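# Tighten two unmarked cover plate screws with cordless screwdriver

## Task

On the cover plate, find the two screws that have no orange paint mark; they are loose. Using the cordless screwdriver from the table, which fits them and runs while its trigger is squeezed, drive both in until tight. At the end the screwdriver must not be running.

## Robot and tools

ROBOT. Two arms, left_arm and right_arm. Each carries an identical five-fingered right hand, so the hands are not mirror images: every hand axis and motor number means the same on both. A hand's motors, always in this order: little, ring, middle, index, thumb_bend, thumb_turn. For fingers and thumb_bend, +1 is straight/open and -1 is fully curled. For thumb_turn, +1 is beside the palm and -1 is in front of the palm, facing the fingers. A pinch is roughly index -0.22, thumb_bend -0.75, thumb_turn -0.57. To wrap an object 0.035 to 0.08 m thick, turn the thumb in front first. For thin items (down to about 0.025 m), close the thumb before the fingers.

FRAMES. All reported positions use one scene frame, in metres. The origin is at table-top height, midway between the nominal arm bases. +x points out over the table, +z up, and left_arm sits on the +y side. Arm names do not match image sides. Each arm has a hand point 0.05 m in front of its palm. Its +z runs along the straight fingers, +y out of the palm, and +x across the palm away from the thumb. Straight fingers extend 0.06-0.07 m past it along +z. A wrist bracket on the little-finger side can strike things. Orientation is given as a quaternion (w,x,y,z).

A ROW is 28 numbers, each in [-1, 1], always for both arms. Order: left dx, dy, dz, rx, ry, rz, then left little, ring, middle, index, thumb_bend, thumb_turn, force_limit, speed. The same 14 follow for the right arm.

The six pose numbers are an offset, not a pose. They count from that arm's Hand target as it stood when the action or move began, along scene axes. 1.0 equals 0.6 m for dx/dy/dz and 180 degrees for the rotation vector rx/ry/rz, which turns about the Hand target's position. Sending the same offset again moves the arm further. Six zeros re-command the current Hand target.

The six motor numbers are absolute finger targets. force_limit runs from about 0 N at -1 to 10 N at +1 at the fingertip (15 N for the two thumb motors); a closing motor stops at that force. speed runs from almost still at -1 to full at +1, where a full finger travel takes 0.6 s. No value means 'unchanged'. To keep a hand as it is, repeat the eight hand numbers of the last row you sent it. If you have sent it none yet, use its hand_measured plus hand_force_limit and hand_speed. Use speed -0.9 or lower for gentle grips. To squeeze harder, raise force_limit and send a more-closed target. A stopped motor ignores a new force_limit or speed alone.

The controller clips each command to within 100 mm and 16 degrees of the measured hand pose. 'Hand target' in a result is what was actually commanded, and later offsets count from it. The hand point may settle short of it.

TOOLS.
execute_actions(actions, cameras): actions is a list of actions. Each action is a list of 1 to 15 rows, one row per 1/30 s step. If fewer than 15 rows are given, the last row is held to fill 15 steps. An empty list just reports state. cameras picks which images come back: omitted, null or ["all"] gives all; [] gives none.
move(target, speed, blend, stop_force, zero, blocking, cameras): a straight-line path for each hand point. target is one row, or up to 15 rows that differ only in pose offsets; every row counts from the same starting Hand targets. speed is in m/s, 0.002 to 0.5 (default 0.25), with turns capped at twice that in rad/s. Give one value, or one per target. blend is a corner-rounding radius in m for lists (default 0). stop_force is in N, 4 to 80, shared by both arms: an arm stops when its wrist sensor feels that much extra push against its travel. Use it slowly for touching down; leave it out when moving away from a contact. At the lowest speed a guarded path covers at most 20 mm. zero (default true) re-zeroes the sensor before a guarded move. blocking=false returns early, but it cannot be combined with stop_force; call wait or stop before other motion. The 'move:' line reports done, off_target, moving, held, contact or fault. limits=paced means the pose was clipped; limits=held means steps were withheld.
wait(seconds 0-10, cameras): lets time pass while commands are held.
stop(): brakes a running move.
zoom_image(camera, region [x0,y0,x1,y1] in pixels, at most 504x504): a closer look at a camera's latest image.
show_instructions(): shows the reference pages, such as the screwdriver page.
zero_wrist_force(arm: left_arm or right_arm): re-zeroes that wrist sensor.
finished_scene(scene): ends the scene with that number. The first call only asks you to check; the second call actually ends it.

CAMERAS: cam_head_left and cam_head_right (896x504), cam_high (896x504), cam_left_wrist and cam_right_wrist (672x504).

RESULTS. Each result reports, per arm:
- end_effector_position, end_effector_quat_wxyz, velocities and Hand target;
- Joint positions and joint torques (drive output, gravity included);
- Wrist force and Wrist torque along the hand's own axes, plus the peak reading since the last one shown;
- hand_measured, hand_stopped_by (moving, target, force, stalled or fault), hand_load_n (positive means pushed open; a lost grip shows as roughly 0), hand_force_limit and hand_speed.
A 'pose unreachable' line means the clearance check between the arms withheld a command.

AVOID. An arm halts for 10 s if contact torque reaches a joint's limit: 297 N m for shoulder pan and lift, 135 for the elbow, 48.6 for each wrist joint. It also halts if outside force reaches about 150 N. The arms are stiff, so commanding even slightly past a firm contact can trigger a fault; approach slowly with stop_force. Do not let the arms collide. Do not drop or fling the screwdriver, and do not overload fingers. Nothing may fall off the table or be left off it. Holding loads, reaching far out, or pushing at unreachable poses heats motors; a MOTOR HOT line warns, and 85 °C locks the arm for 30-60 s or more. Release the trigger so the screwdriver is off before ending.

Each tool is called after ">>>" as name(argument=value, ...), one argument or row to a line, values as JSON.

Reference images:

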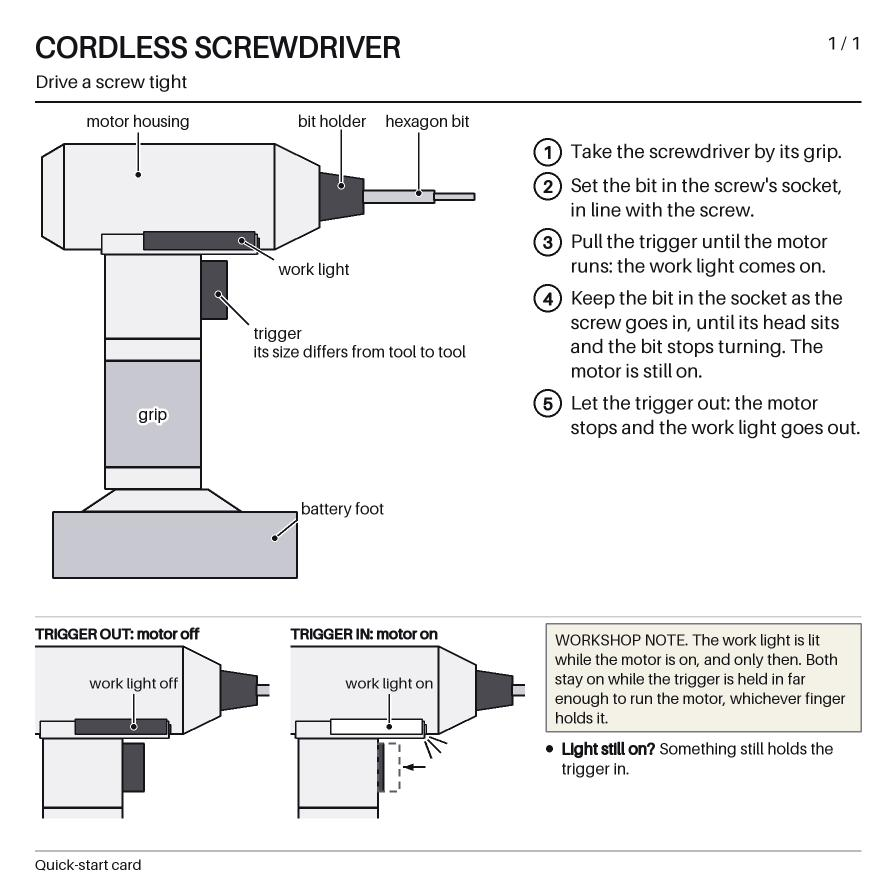

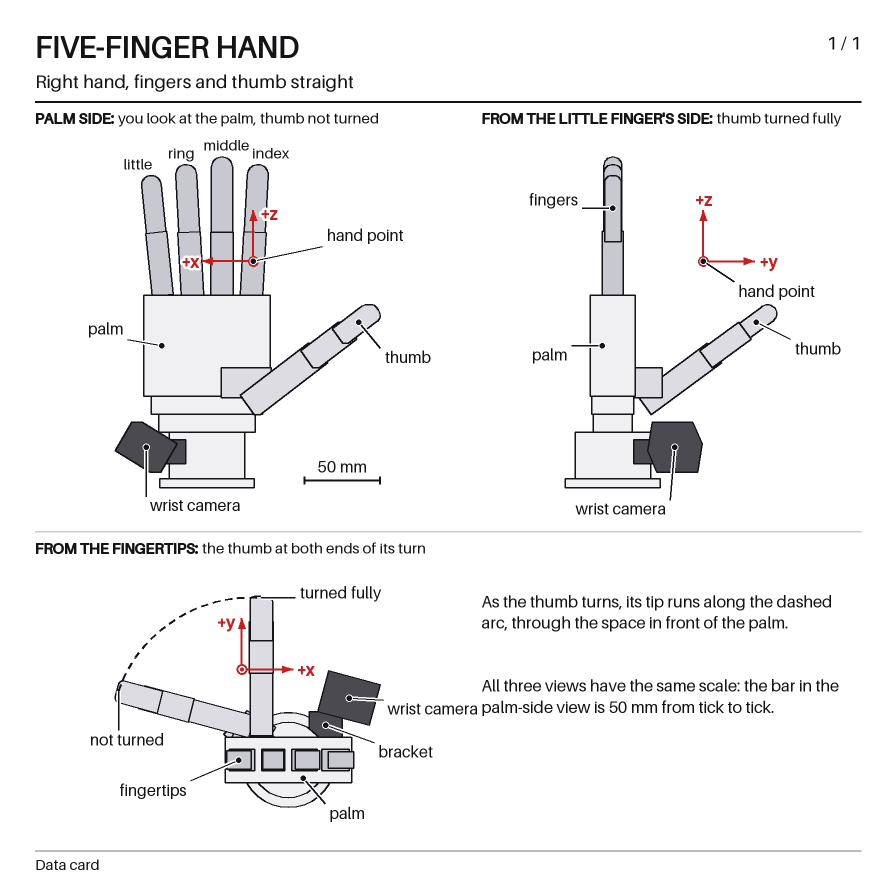

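## Session

>>> execute_actions(
  actions=[],
)

Scene clock: 0.00 s.
left_arm: end_effector_position=(+0.2956, +0.1548, +0.3895) hand_measured=(+1.000, +1.000, +1.000, +1.000, +1.000, +1.000) hand_load_n=(+0.0, +0.0, +0.0, +0.0, +0.0, +0.0) hand_stopped_by=(target, target, target, target, target, target) hand_force_limit=0.00 hand_speed=-0.80 end_effector_quat_wxyz=(-0.069, +0.198, +0.799, -0.564) end_effector_velocity=(+0.000, +0.000, +0.000) end_effector_angular_velocity=(+0.000, +0.000, +0.000) | right_arm: end_effector_position=(+1.0799, -0.1479, +0.3186) hand_measured=(+1.000, +1.000, +1.000, +1.000, +1.000, +1.000) hand_load_n=(+0.0, +0.0, +0.0, +0.0, +0.0, +0.0) hand_stopped_by=(target, target, target, target, target, target) hand_force_limit=0.00 hand_speed=-0.80 end_effector_quat_wxyz=(+0.236, +0.829, +0.357, +0.359) end_effector_velocity=(+0.000, +0.000, +0.000) end_effector_angular_velocity=(+0.000, -0.001, +0.000)
Joint positions: left_arm=[-0.786 -1.589 1.895 0.482 2.618 -2.305] | right_arm=[0.489 -0.541 0.461 0.906 2.111 1.091]
Joint velocities: left_arm=[0 0 0 0 0 0.001] | right_arm=[0 0 0 -0.001 0 0]
Joint torques (N m): no reading
Wrist force (N): no reading
Wrist torque (N m): no reading
Wrist force, peak (N): no reading
Hand target: left_arm +0.2956, +0.1548, +0.3895; -0.069, +0.198, +0.799, -0.564 | right_arm +1.0799, -0.1479, +0.3186; +0.236, +0.829, +0.357, +0.359

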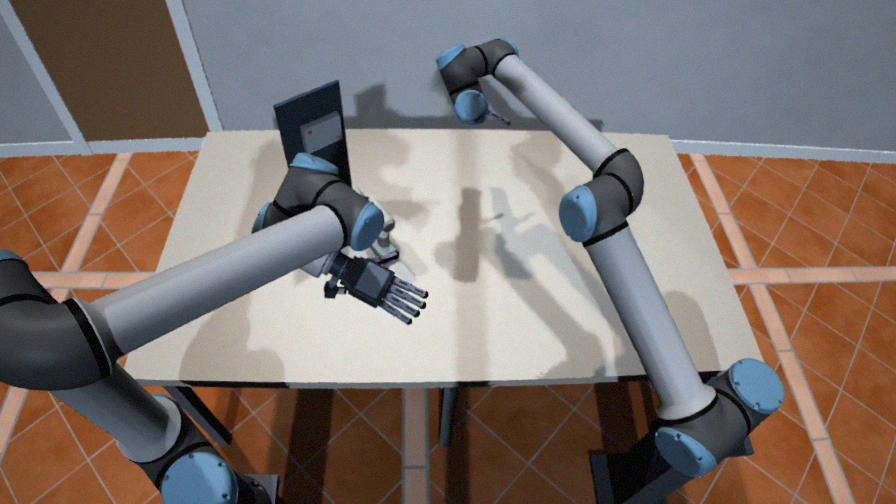

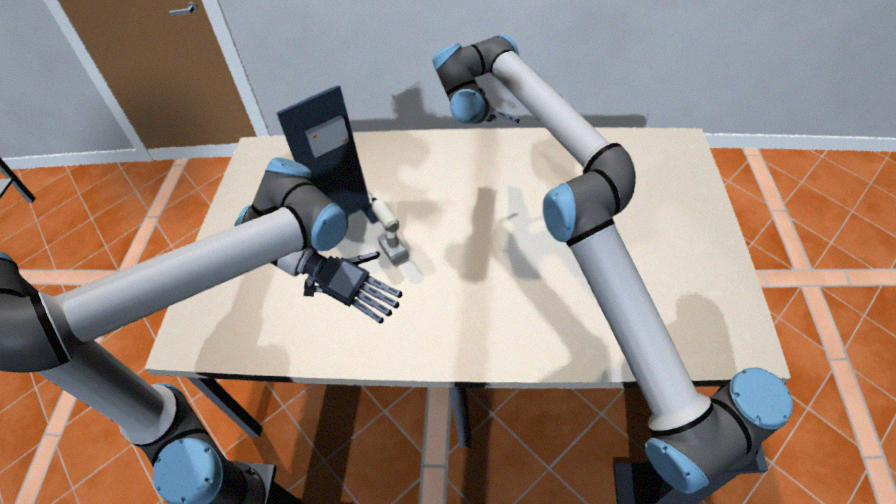

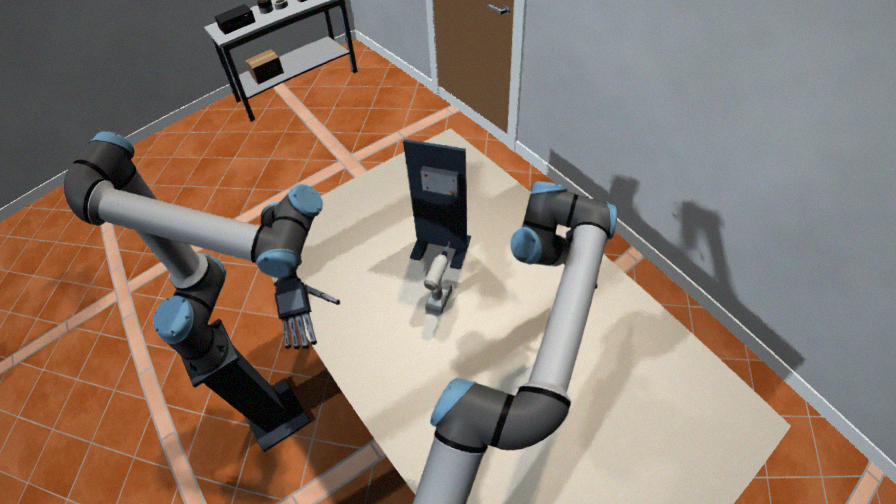

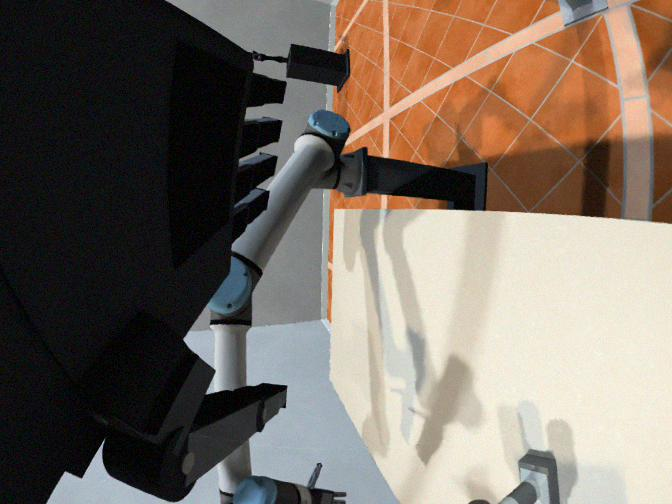

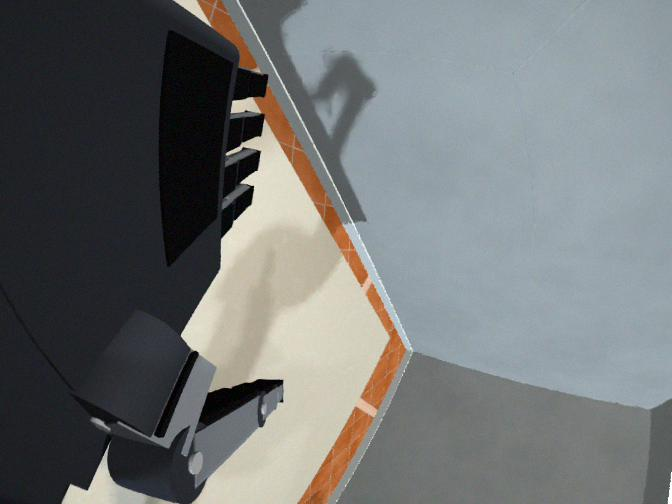

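>>> zoom_image(
  camera="cam_high",
  region=[390, 130, 500, 350],
)

>>> zoom_image(
  camera="cam_head_right",
  region=[270, 80, 430, 290],
)

>>> zoom_image(
  camera="cam_high",
  region=[400, 135, 480, 205],
)

>>> zoom_image(
  camera="cam_head_left",
  region=[270, 80, 430, 290],
)

Scaled by 2.291.

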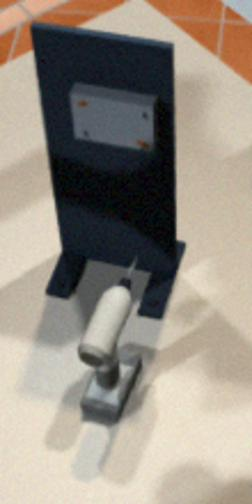

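Scaled by 2.400.

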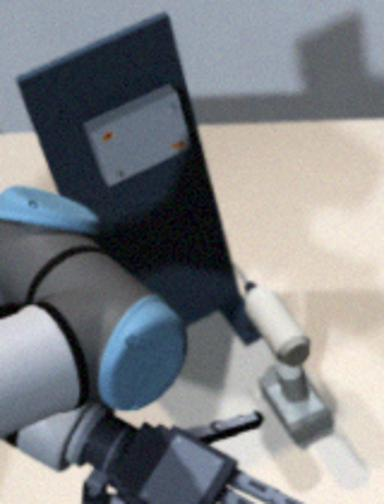

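Scaled by 6.300.

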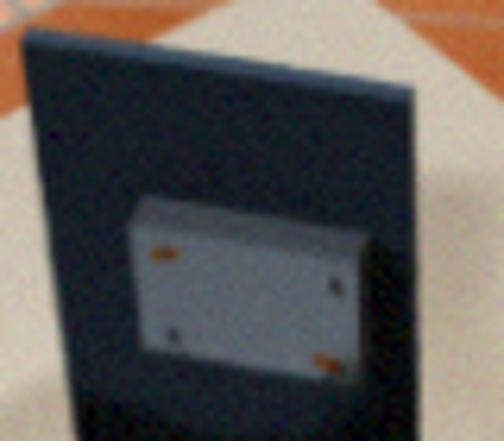

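Scaled by 2.400.

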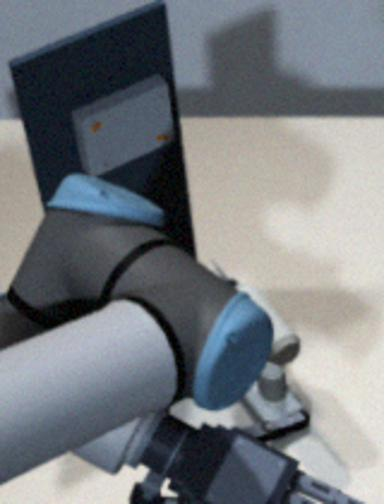

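>>> move(
  target=[0.17, 0.0, 0.05, 0.198, -0.469, 0.412, 1,1,1,1,1,1,0,-0.8, 0,0,0,0,0,0,1,1,1,1,1,1,0,-0.8],
  speed=0.25,
)

Scene clock: 6.57 s.
left_arm: end_effector_position=(+0.3964, +0.1550, +0.4195) hand_measured=(+1.000, +1.000, +1.000, +1.000, +1.000, +1.000) hand_load_n=(+0.0, +0.0, +0.0, +0.0, +0.0, +0.0) hand_stopped_by=(target, target, target, target, target, target) hand_force_limit=0.00 hand_speed=-0.80 end_effector_quat_wxyz=(+0.706, -0.001, +0.708, +0.000) end_effector_velocity=(+0.000, +0.000, +0.000) end_effector_angular_velocity=(-0.001, +0.000, +0.000) | right_arm: end_effector_position=(+1.0799, -0.1479, +0.3186) hand_measured=(+1.000, +1.000, +1.000, +1.000, +1.000, +1.000) hand_load_n=(+0.0, +0.0, +0.0, +0.0, +0.0, +0.0) hand_stopped_by=(target, target, target, target, target, target) hand_force_limit=0.00 hand_speed=-0.80 end_effector_quat_wxyz=(+0.236, +0.829, +0.357, +0.359) end_effector_velocity=(+0.000, +0.000, +0.000) end_effector_angular_velocity=(+0.000, +0.000, +0.000)
Joint positions: left_arm=[-1.481 -1.572 2.092 -0.503 0.123 -1.59] | right_arm=[0.489 -0.541 0.461 0.906 2.111 1.091]
Joint velocities: left_arm=[0 0 -0.001 0.002 0 -0.002] | right_arm=[0 0 0 -0.001 0 0]
Joint torques (N m): left_arm=[9.5 -20.43 -49.51 1.79 1.35 -4.52] | right_arm=[-4.31 -122.9 -43.39 0.42 2.05 -0.68]
Wrist force (N): left_arm=[-1.7 2.7 -0.1] | right_arm=[-0.1 0.1 0.5]
Wrist torque (N m): left_arm=[0.44 0.38 -0.13] | right_arm=[-0.01 0.01 -0.01]
Wrist force, peak (N): left_arm=[-1.9 3.1 0.0] | right_arm=[0.5 -0.4 0.5]
Hand target: left_arm +0.3965, +0.1549, +0.4195; +0.707, -0.001, +0.708, +0.000 | right_arm +1.0799, -0.1479, +0.3186; +0.236, +0.829, +0.357, +0.359
Off the commanded pose: left_arm 0.001 m, 0 deg | right_arm 0.000 m, 0 deg.
move: done

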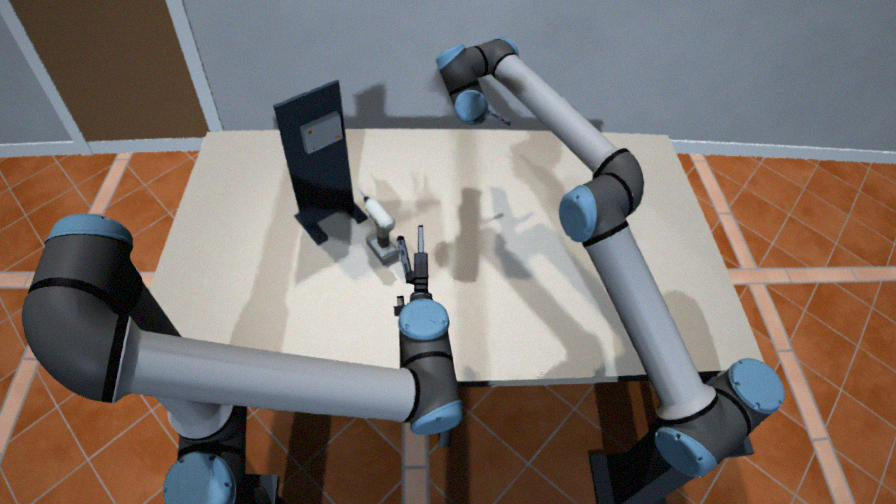

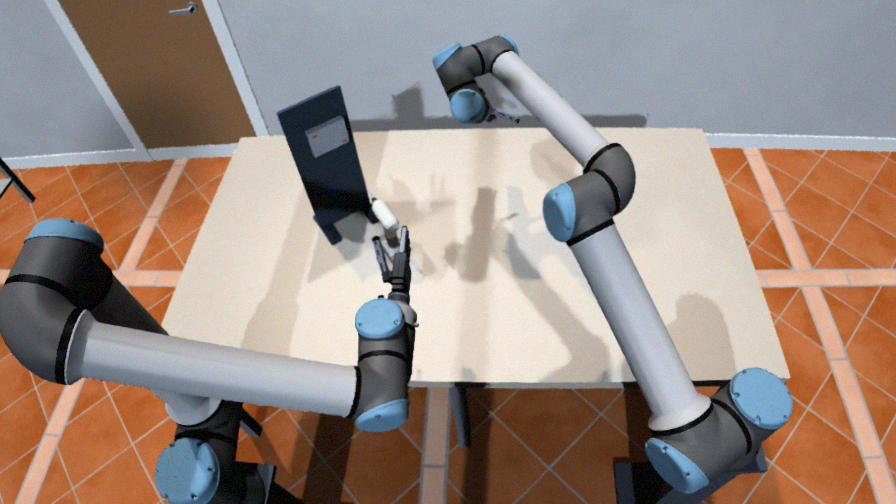

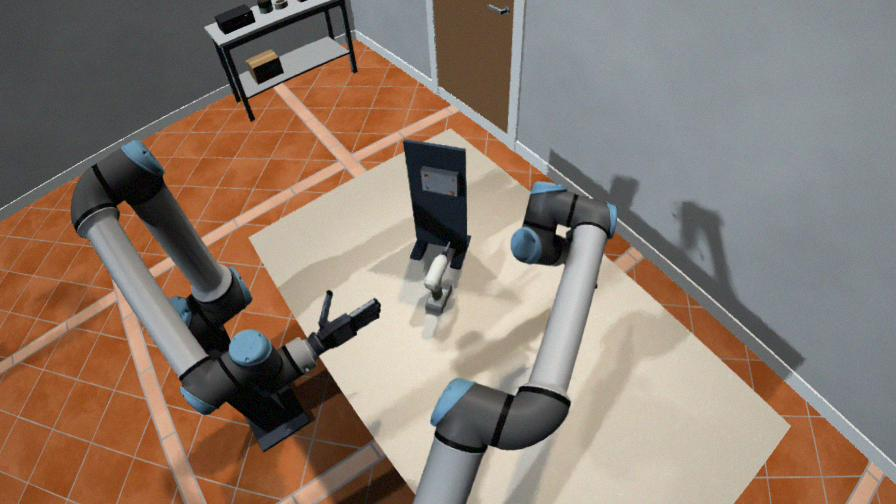

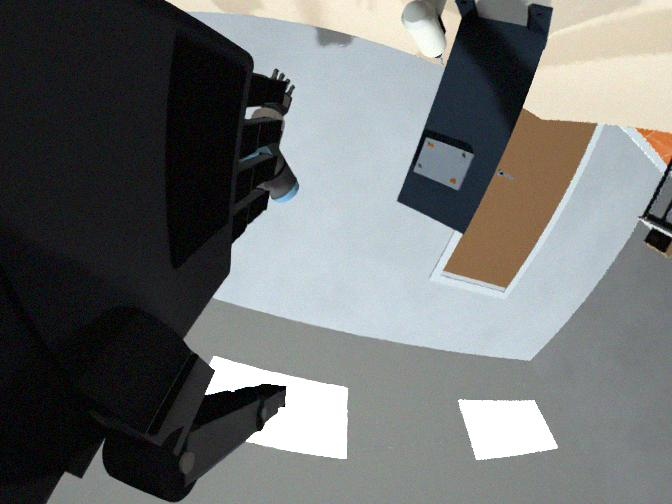

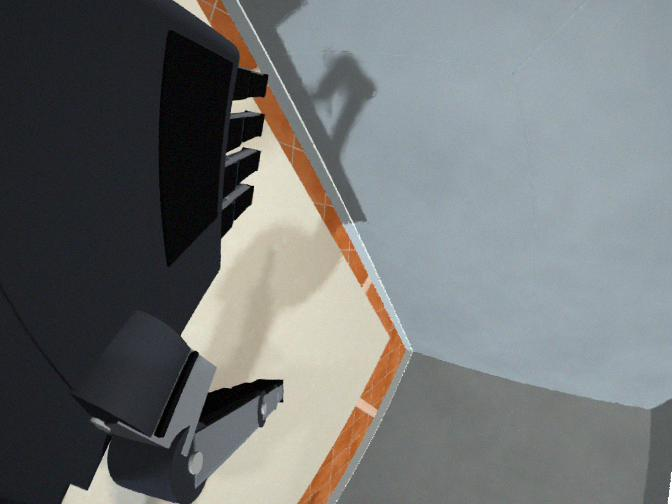

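>>> zoom_image(
  camera="cam_left_wrist",
  region=[390, 0, 570, 240],
)

>>> zoom_image(
  camera="cam_left_wrist",
  region=[400, 120, 490, 200],
)

>>> zoom_image(
  camera="cam_head_left",
  region=[270, 80, 430, 290],
)

>>> zoom_image(
  camera="cam_head_right",
  region=[270, 80, 430, 290],
)

Scaled by 2.100 from the camera's 672x504 image, which has a finer 960x720 frame.

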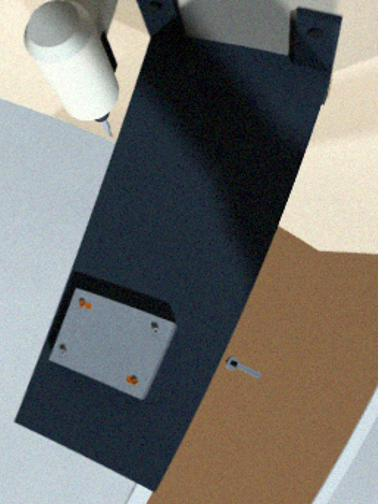

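Scaled by 5.600 from the camera's 672x504 image, which has a finer 960x720 frame.

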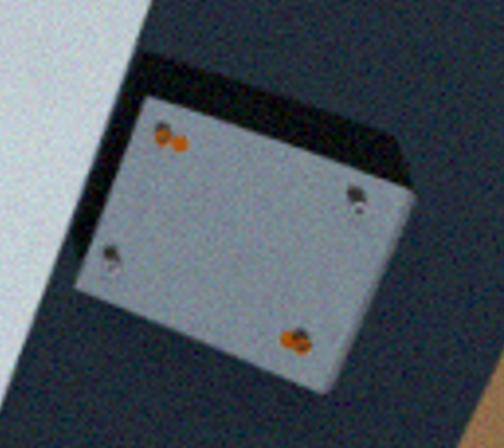

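Scaled by 2.400.

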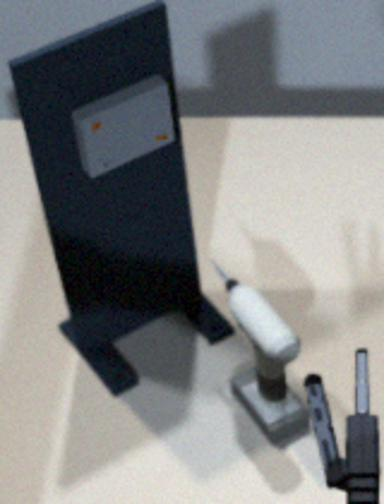

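Scaled by 2.400.

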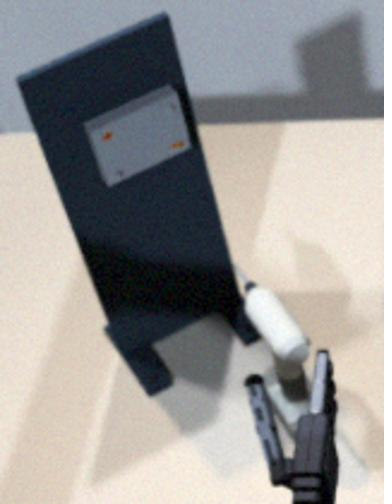

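>>> move(
  target=[0, -0.1667, 0.0, 0,0,0, 1,1,1,1,1,1,0,-0.8, 0,0,0,0,0,0,1,1,1,1,1,1,0,-0.8],
  cameras=["cam_left_wrist"],
)

>>> zoom_image(
  camera="cam_left_wrist",
  region=[480, 120, 570, 200],
)

>>> move(
  target=[0, 0.0, -0.2, 0,0,0, 1,1,1,1,1,1,0,-0.8, 0,0,0,0,0,0,1,1,1,1,1,1,0,-0.8],
  cameras=["cam_left_wrist"],
)

Scene clock: 8.20 s.
left_arm: end_effector_position=(+0.3962, +0.0550, +0.4192) hand_measured=(+1.000, +1.000, +1.000, +1.000, +1.000, +1.000) hand_load_n=(+0.0, +0.0, +0.0, +0.0, +0.0, +0.0) hand_stopped_by=(target, target, target, target, target, target) hand_force_limit=0.00 hand_speed=-0.80 end_effector_quat_wxyz=(+0.706, -0.001, +0.708, +0.000) end_effector_velocity=(-0.001, -0.001, +0.000) end_effector_angular_velocity=(+0.000, +0.000, -0.002) | right_arm: end_effector_position=(+1.0799, -0.1479, +0.3186) hand_measured=(+1.000, +1.000, +1.000, +1.000, +1.000, +1.000) hand_load_n=(+0.0, +0.0, +0.0, +0.0, +0.0, +0.0) hand_stopped_by=(target, target, target, target, target, target) hand_force_limit=0.00 hand_speed=-0.80 end_effector_quat_wxyz=(+0.236, +0.829, +0.357, +0.359) end_effector_velocity=(+0.000, +0.000, +0.000) end_effector_angular_velocity=(+0.000, -0.001, +0.000)
Joint positions: left_arm=[-1.503 -1.421 1.928 -0.49 0.101 -1.59] | right_arm=[0.489 -0.541 0.461 0.906 2.111 1.091]
Joint velocities: left_arm=[-0.001 0.001 0 0.001 0.001 0] | right_arm=[0 0 0 0 0 0]
Joint torques (N m): left_arm=[9.74 -27.56 -49.07 2.67 1.94 -3.05] | right_arm=[-7.02 -123.69 -43.79 0.01 2.15 -0.85]
Wrist force (N): left_arm=[-1.7 2.6 0.0] | right_arm=[-0.2 -0.2 0.3]
Wrist torque (N m): left_arm=[0.43 0.38 -0.12] | right_arm=[-0.04 0.02 -0.01]
Wrist force, peak (N): left_arm=[-1.4 4.9 -0.4] | right_arm=[0.6 0.3 0.2]
Hand target: left_arm +0.3963, +0.0549, +0.4192; +0.706, -0.001, +0.708, +0.000 | right_arm +1.0799, -0.1479, +0.3186; +0.236, +0.829, +0.357, +0.359
Off the commanded pose: left_arm 0.000 m, 0 deg | right_arm 0.000 m, 0 deg.
move: done
Images, in order (width x height): cam_left_wrist 672x504.

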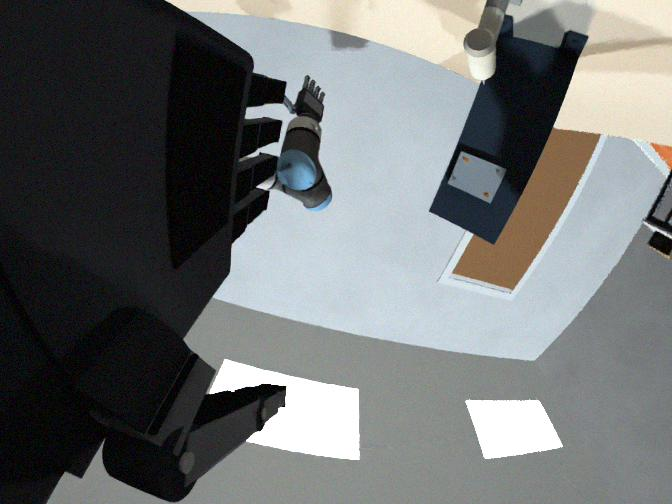

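Scaled by 5.600 from the camera's 672x504 image, which has a finer 960x720 frame.

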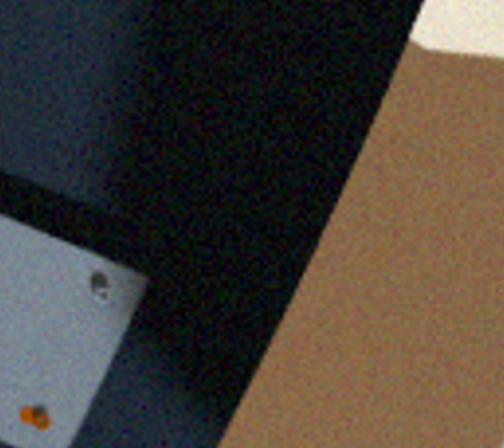

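Scene clock: 9.33 s.
left_arm: end_effector_position=(+0.3962, +0.0551, +0.2991) hand_measured=(+1.000, +1.000, +1.000, +1.000, +1.000, +1.000) hand_load_n=(+0.0, +0.0, +0.0, +0.0, +0.0, -0.5) hand_stopped_by=(target, target, target, target, target, target) hand_force_limit=0.00 hand_speed=-0.80 end_effector_quat_wxyz=(+0.706, -0.001, +0.708, +0.000) end_effector_velocity=(+0.000, +0.000, +0.000) end_effector_angular_velocity=(+0.002, +0.000, +0.000) | right_arm: end_effector_position=(+1.0799, -0.1479, +0.3186) hand_measured=(+1.000, +1.000, +1.000, +1.000, +1.000, +1.000) hand_load_n=(+0.0, +0.0, +0.0, +0.0, +0.0, +0.0) hand_stopped_by=(target, target, target, target, target, target) hand_force_limit=0.00 hand_speed=-0.80 end_effector_quat_wxyz=(+0.236, +0.829, +0.357, +0.359) end_effector_velocity=(+0.000, +0.000, +0.002) end_effector_angular_velocity=(+0.001, -0.001, +0.000)
Joint positions: left_arm=[-1.503 -1.297 2.029 -0.714 0.101 -1.591] | right_arm=[0.489 -0.541 0.461 0.906 2.111 1.091]
Joint velocities: left_arm=[0 0 0 0.003 0 -0.001] | right_arm=[0 -0.002 0 0 0 0]
Joint torques (N m): left_arm=[9.49 -67.16 -24.77 3.12 2.31 -2.06] | right_arm=[-7.22 -124.31 -44.64 -0.03 2.2 -1.01]
Wrist force (N): left_arm=[-1.5 3.0 0.2] | right_arm=[0.4 0.1 -0.2]
Wrist torque (N m): left_arm=[0.48 0.32 -0.09] | right_arm=[0.03 -0.04 0.03]
Wrist force, peak (N): left_arm=[-4.0 2.6 0.0] | right_arm=[0.2 0.6 0.5]
Hand target: left_arm +0.3963, +0.0551, +0.2992; +0.706, -0.001, +0.708, +0.000 | right_arm +1.0799, -0.1479, +0.3186; +0.236, +0.829, +0.357, +0.359
Off the commanded pose: left_arm 0.000 m, 0 deg | right_arm 0.000 m, 0 deg.
move: done
Images, in order (width x height): cam_left_wrist 672x504.

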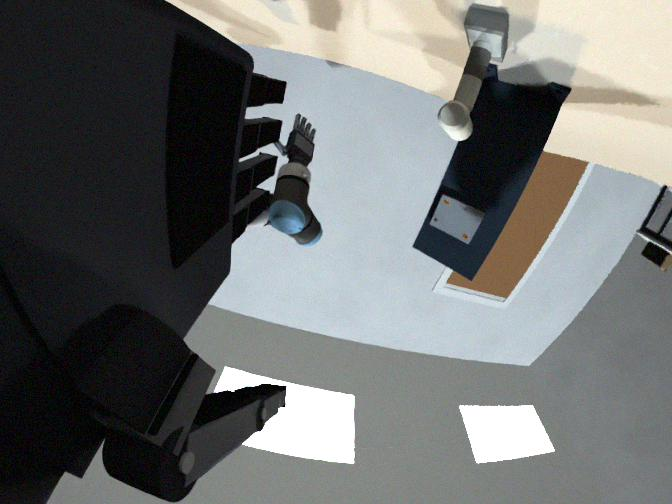

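>>> execute_actions(
  actions=[],
  cameras=["cam_head_left","cam_head_right","cam_high"],
)

>>> move(
  target=[0, 0.0, -0.2, 0,0,0, 1,1,1,1,1,1,0,-0.8, 0,0,0,0,0,0,1,1,1,1,1,1,0,-0.8],
)

Scene clock: 10.30 s.
left_arm: end_effector_position=(+0.3963, +0.0551, +0.2992) hand_measured=(+1.000, +1.000, +1.000, +1.000, +1.000, +1.000) hand_load_n=(+0.0, +0.0, +0.0, +0.0, +0.0, +0.0) hand_stopped_by=(target, target, target, target, target, target) hand_force_limit=0.00 hand_speed=-0.80 end_effector_quat_wxyz=(+0.706, -0.001, +0.708, +0.000) end_effector_velocity=(+0.000, +0.000, +0.000) end_effector_angular_velocity=(-0.003, +0.000, +0.001) | right_arm: end_effector_position=(+1.0799, -0.1479, +0.3186) hand_measured=(+1.000, +1.000, +1.000, +1.000, +1.000, +1.000) hand_load_n=(+0.0, +0.0, +0.0, +0.0, +0.0, +0.0) hand_stopped_by=(target, target, target, target, target, target) hand_force_limit=0.00 hand_speed=-0.80 end_effector_quat_wxyz=(+0.236, +0.829, +0.357, +0.359) end_effector_velocity=(+0.000, +0.000, -0.001) end_effector_angular_velocity=(+0.000, +0.000, +0.000)
Joint positions: left_arm=[-1.503 -1.297 2.028 -0.713 0.101 -1.591] | right_arm=[0.489 -0.541 0.461 0.906 2.111 1.091]
Joint velocities: left_arm=[0.001 0 0 -0.001 0 -0.001] | right_arm=[0 0.001 0 0 0 0]
Joint torques (N m): left_arm=[6.15 -66.23 -44.63 2.35 2.19 -2.72] | right_arm=[-7.83 -124.8 -45.01 -0.24 2.03 -0.92]
Wrist force (N): left_arm=[-1.5 3.0 0.1] | right_arm=[0.0 0.1 0.3]
Wrist torque (N m): left_arm=[0.49 0.34 -0.09] | right_arm=[0.00 0.00 0.00]
Wrist force, peak (N): left_arm=[-1.8 3.4 -0.4] | right_arm=[0.3 0.3 0.5]
Hand target: left_arm +0.3963, +0.0551, +0.2992; +0.706, -0.001, +0.708, +0.000 | right_arm +1.0799, -0.1479, +0.3186; +0.236, +0.829, +0.357, +0.359
Off the commanded pose: left_arm 0.000 m, 0 deg | right_arm 0.000 m, 0 deg.
Images, in order (width x height): cam_head_left 896x504, cam_head_right 896x504, cam_high 896x504.

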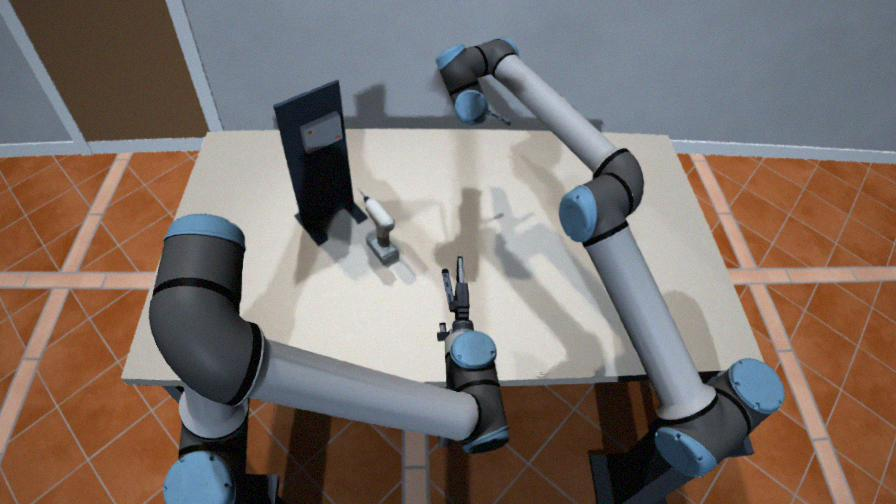

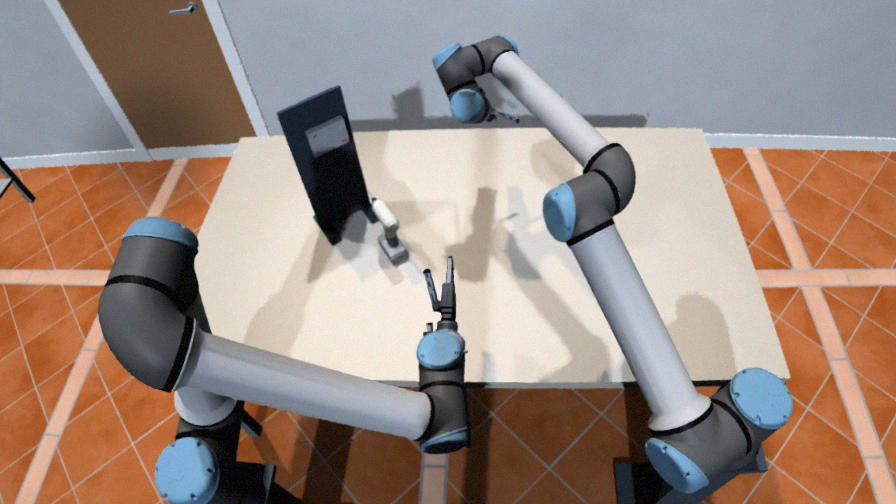

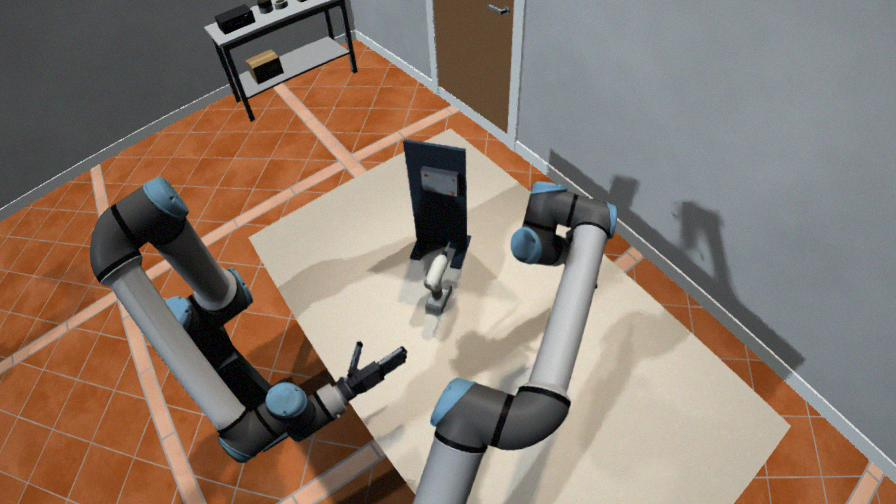

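Scene clock: 11.43 s.
left_arm: end_effector_position=(+0.3962, +0.0554, +0.1790) hand_measured=(+1.000, +1.000, +1.000, +1.000, +1.000, +1.000) hand_load_n=(+0.0, +0.0, +0.0, +0.0, -0.5, +0.0) hand_stopped_by=(target, target, target, target, target, target) hand_force_limit=0.00 hand_speed=-0.80 end_effector_quat_wxyz=(+0.706, -0.001, +0.708, +0.000) end_effector_velocity=(+0.000, +0.001, +0.000) end_effector_angular_velocity=(+0.002, +0.000, +0.001) | right_arm: end_effector_position=(+1.0799, -0.1479, +0.3186) hand_measured=(+1.000, +1.000, +1.000, +1.000, +1.000, +1.000) hand_load_n=(+0.0, +0.0, +0.0, +0.0, +0.0, +0.0) hand_stopped_by=(target, target, target, target, target, target) hand_force_limit=0.00 hand_speed=-0.80 end_effector_quat_wxyz=(+0.236, +0.829, +0.357, +0.359) end_effector_velocity=(+0.000, +0.000, +0.000) end_effector_angular_velocity=(+0.000, -0.001, +0.000)
Joint positions: left_arm=[-1.503 -1.131 2.086 -0.937 0.101 -1.591] | right_arm=[0.489 -0.541 0.461 0.906 2.111 1.091]
Joint velocities: left_arm=[0.001 0 0 0.003 0 -0.001] | right_arm=[0 0 0 -0.001 0 0]
Joint torques (N m): left_arm=[8.58 -71.91 -17.58 3.07 1.85 -2.12] | right_arm=[-8.29 -125.18 -44.66 -0.24 2.21 -1.19]
Wrist force (N): left_arm=[-1.5 2.9 -0.3] | right_arm=[0.2 -0.1 0.1]
Wrist torque (N m): left_arm=[0.48 0.33 -0.10] | right_arm=[-0.01 -0.03 0.01]
Wrist force, peak (N): left_arm=[-4.3 2.8 -0.3] | right_arm=[0.1 0.5 0.6]
Hand target: left_arm +0.3962, +0.0554, +0.1791; +0.706, -0.001, +0.708, +0.000 | right_arm +1.0799, -0.1479, +0.3186; +0.236, +0.829, +0.357, +0.359
Off the commanded pose: left_arm 0.000 m, 0 deg | right_arm 0.000 m, 0 deg.
move: done

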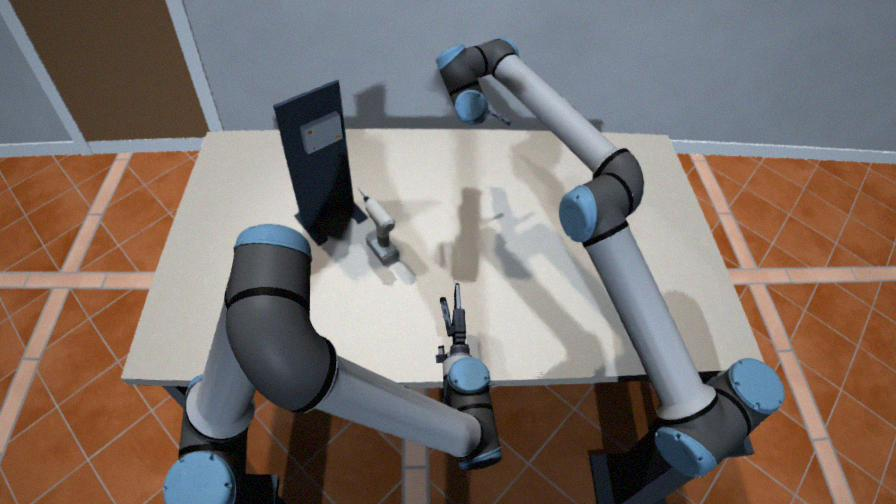

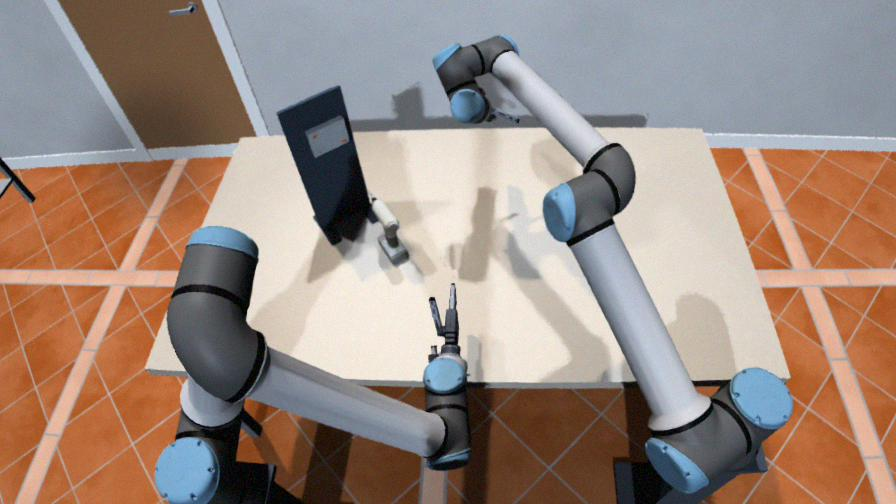

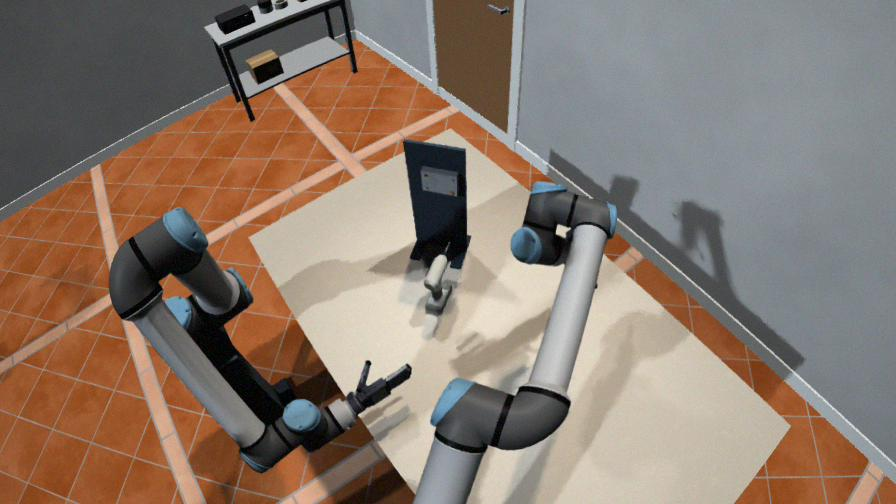

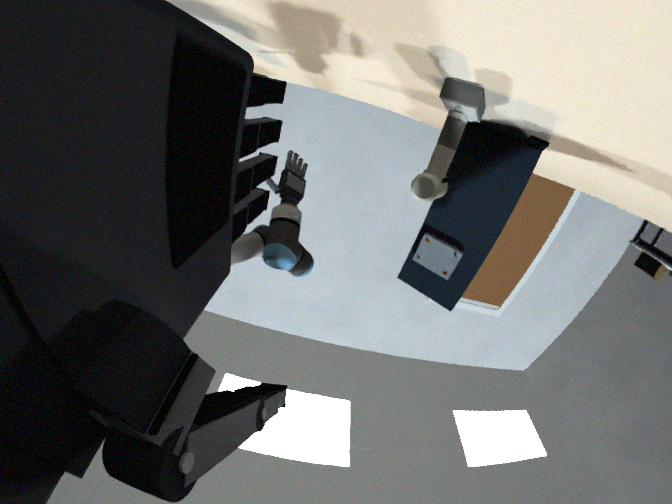

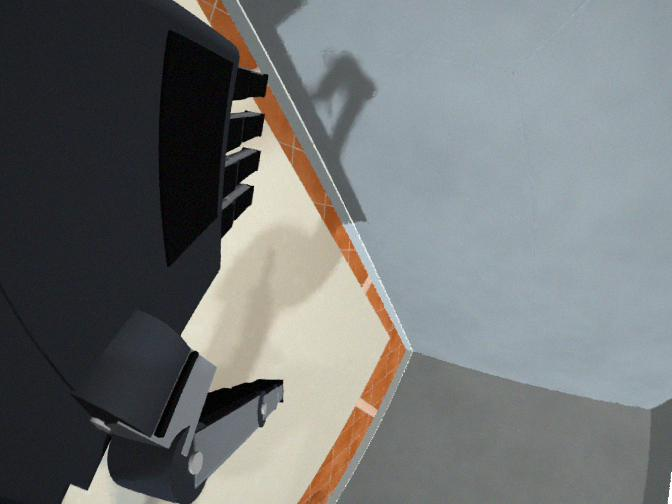

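>>> move(
  target=[0, 0.0, 0.0, 0,0,0, 1,1,1,1,1,1,0,-0.8, -0.55,0.05,0,0.384,0.044,0.385,1,1,1,1,1,1,0,-0.8],
)

Scene clock: 16.30 s.
left_arm: end_effector_position=(+0.3962, +0.0554, +0.1791) hand_measured=(+1.000, +1.000, +1.000, +1.000, +1.000, +1.000) hand_load_n=(-0.5, +0.0, +0.0, +0.0, +0.0, +0.0) hand_stopped_by=(target, target, target, target, target, target) hand_force_limit=0.00 hand_speed=-0.80 end_effector_quat_wxyz=(+0.706, -0.001, +0.708, +0.000) end_effector_velocity=(+0.000, +0.000, +0.000) end_effector_angular_velocity=(+0.000, +0.000, -0.001) | right_arm: end_effector_position=(+0.7497, -0.1179, +0.3182) hand_measured=(+1.000, +1.000, +1.000, +1.000, +1.000, +1.000) hand_load_n=(+0.0, +0.0, +0.0, +0.0, +0.0, +0.0) hand_stopped_by=(target, target, target, target, target, target) hand_force_limit=0.00 hand_speed=-0.80 end_effector_quat_wxyz=(+0.500, -0.500, -0.499, -0.501) end_effector_velocity=(+0.000, +0.000, +0.000) end_effector_angular_velocity=(+0.000, +0.002, +0.000)
Joint positions: left_arm=[-1.503 -1.132 2.087 -0.938 0.101 -1.59] | right_arm=[0.202 -1.286 1.84 -0.564 0.264 1.581]
Joint velocities: left_arm=[-0.001 0 0 0 0.001 0] | right_arm=[0 0.001 0 0 0 0.001]
Joint torques (N m): left_arm=[7.5 -71.71 -11.93 -3.2 2.34 3.89] | right_arm=[14.33 -53.81 -41.44 -2.39 -1.37 0.47]
Wrist force (N): left_arm=[-1.7 2.7 -0.4] | right_arm=[0.4 0.5 -1.1]
Wrist torque (N m): left_arm=[0.45 0.37 -0.12] | right_arm=[0.11 0.22 0.21]
Wrist force, peak (N): left_arm=[-1.7 3.5 -0.7] | right_arm=[0.9 0.1 1.6]
Hand target: left_arm +0.3962, +0.0554, +0.1791; +0.706, -0.001, +0.708, +0.000 | right_arm +0.7497, -0.1179, +0.3182; +0.500, -0.500, -0.499, -0.501
Off the commanded pose: left_arm 0.000 m, 0 deg | right_arm 0.000 m, 0 deg.
move: done

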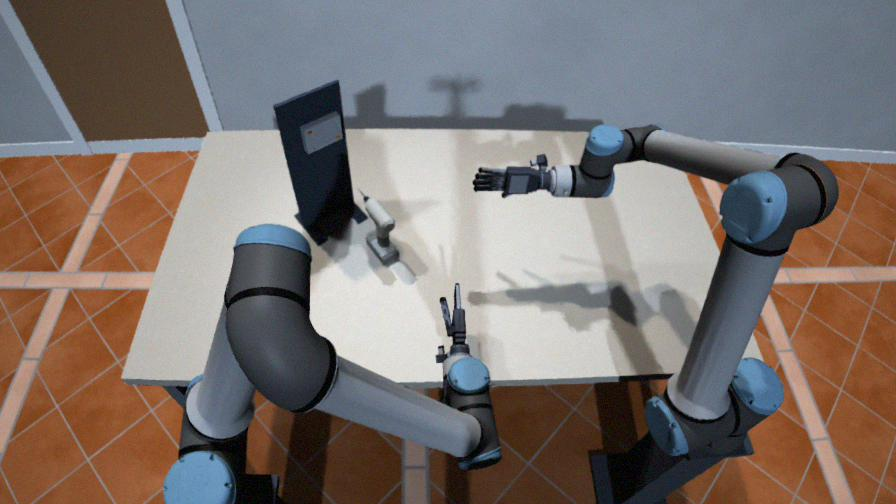

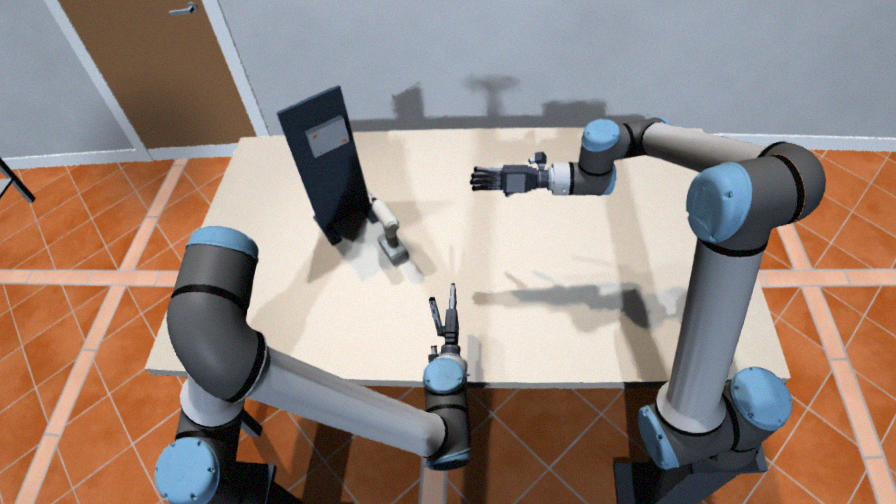

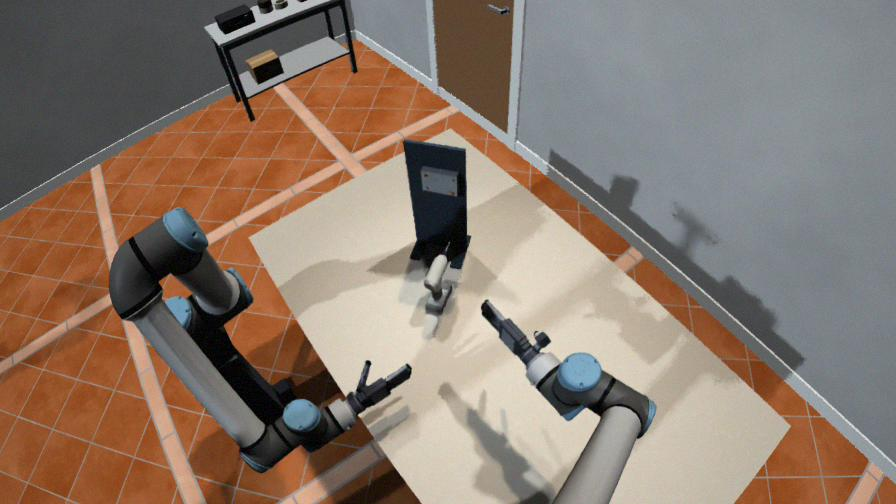

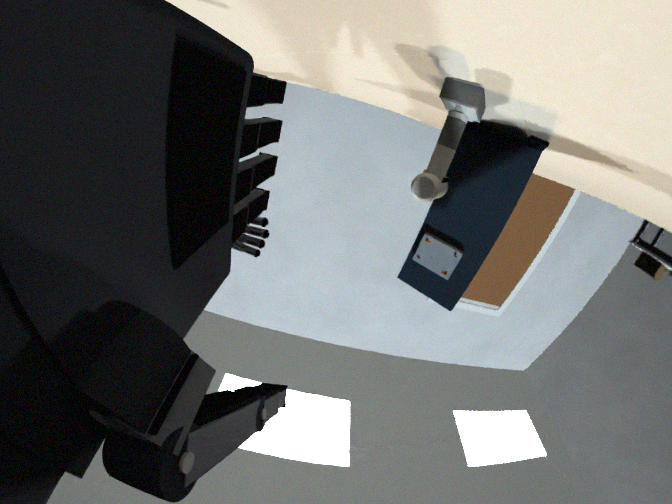

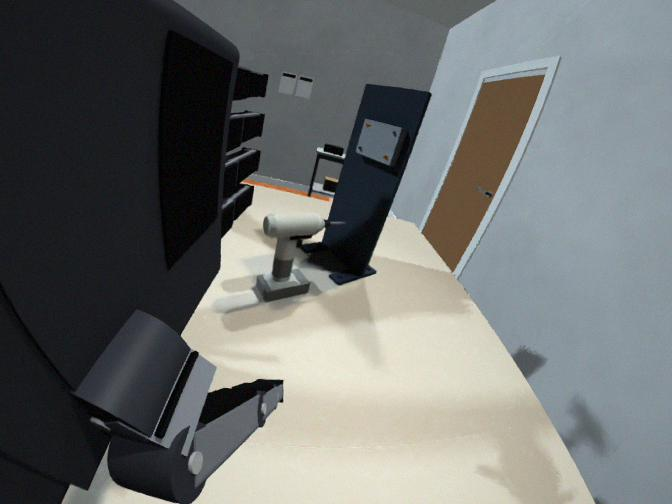

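>>> zoom_image(
  camera="cam_right_wrist",
  region=[210, 180, 390, 320],
)

>>> zoom_image(
  camera="cam_right_wrist",
  region=[320, 70, 440, 290],
)

Scaled by 2.800 from the camera's 672x504 image, which has a finer 960x720 frame.

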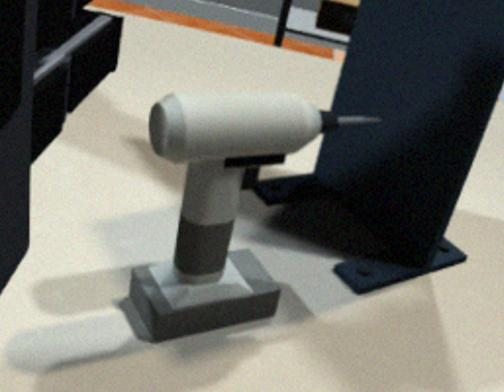

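Scaled by 2.291 from the camera's 672x504 image, which has a finer 960x720 frame.

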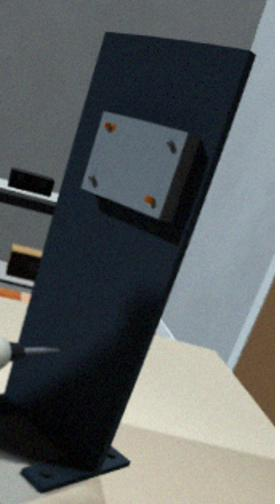

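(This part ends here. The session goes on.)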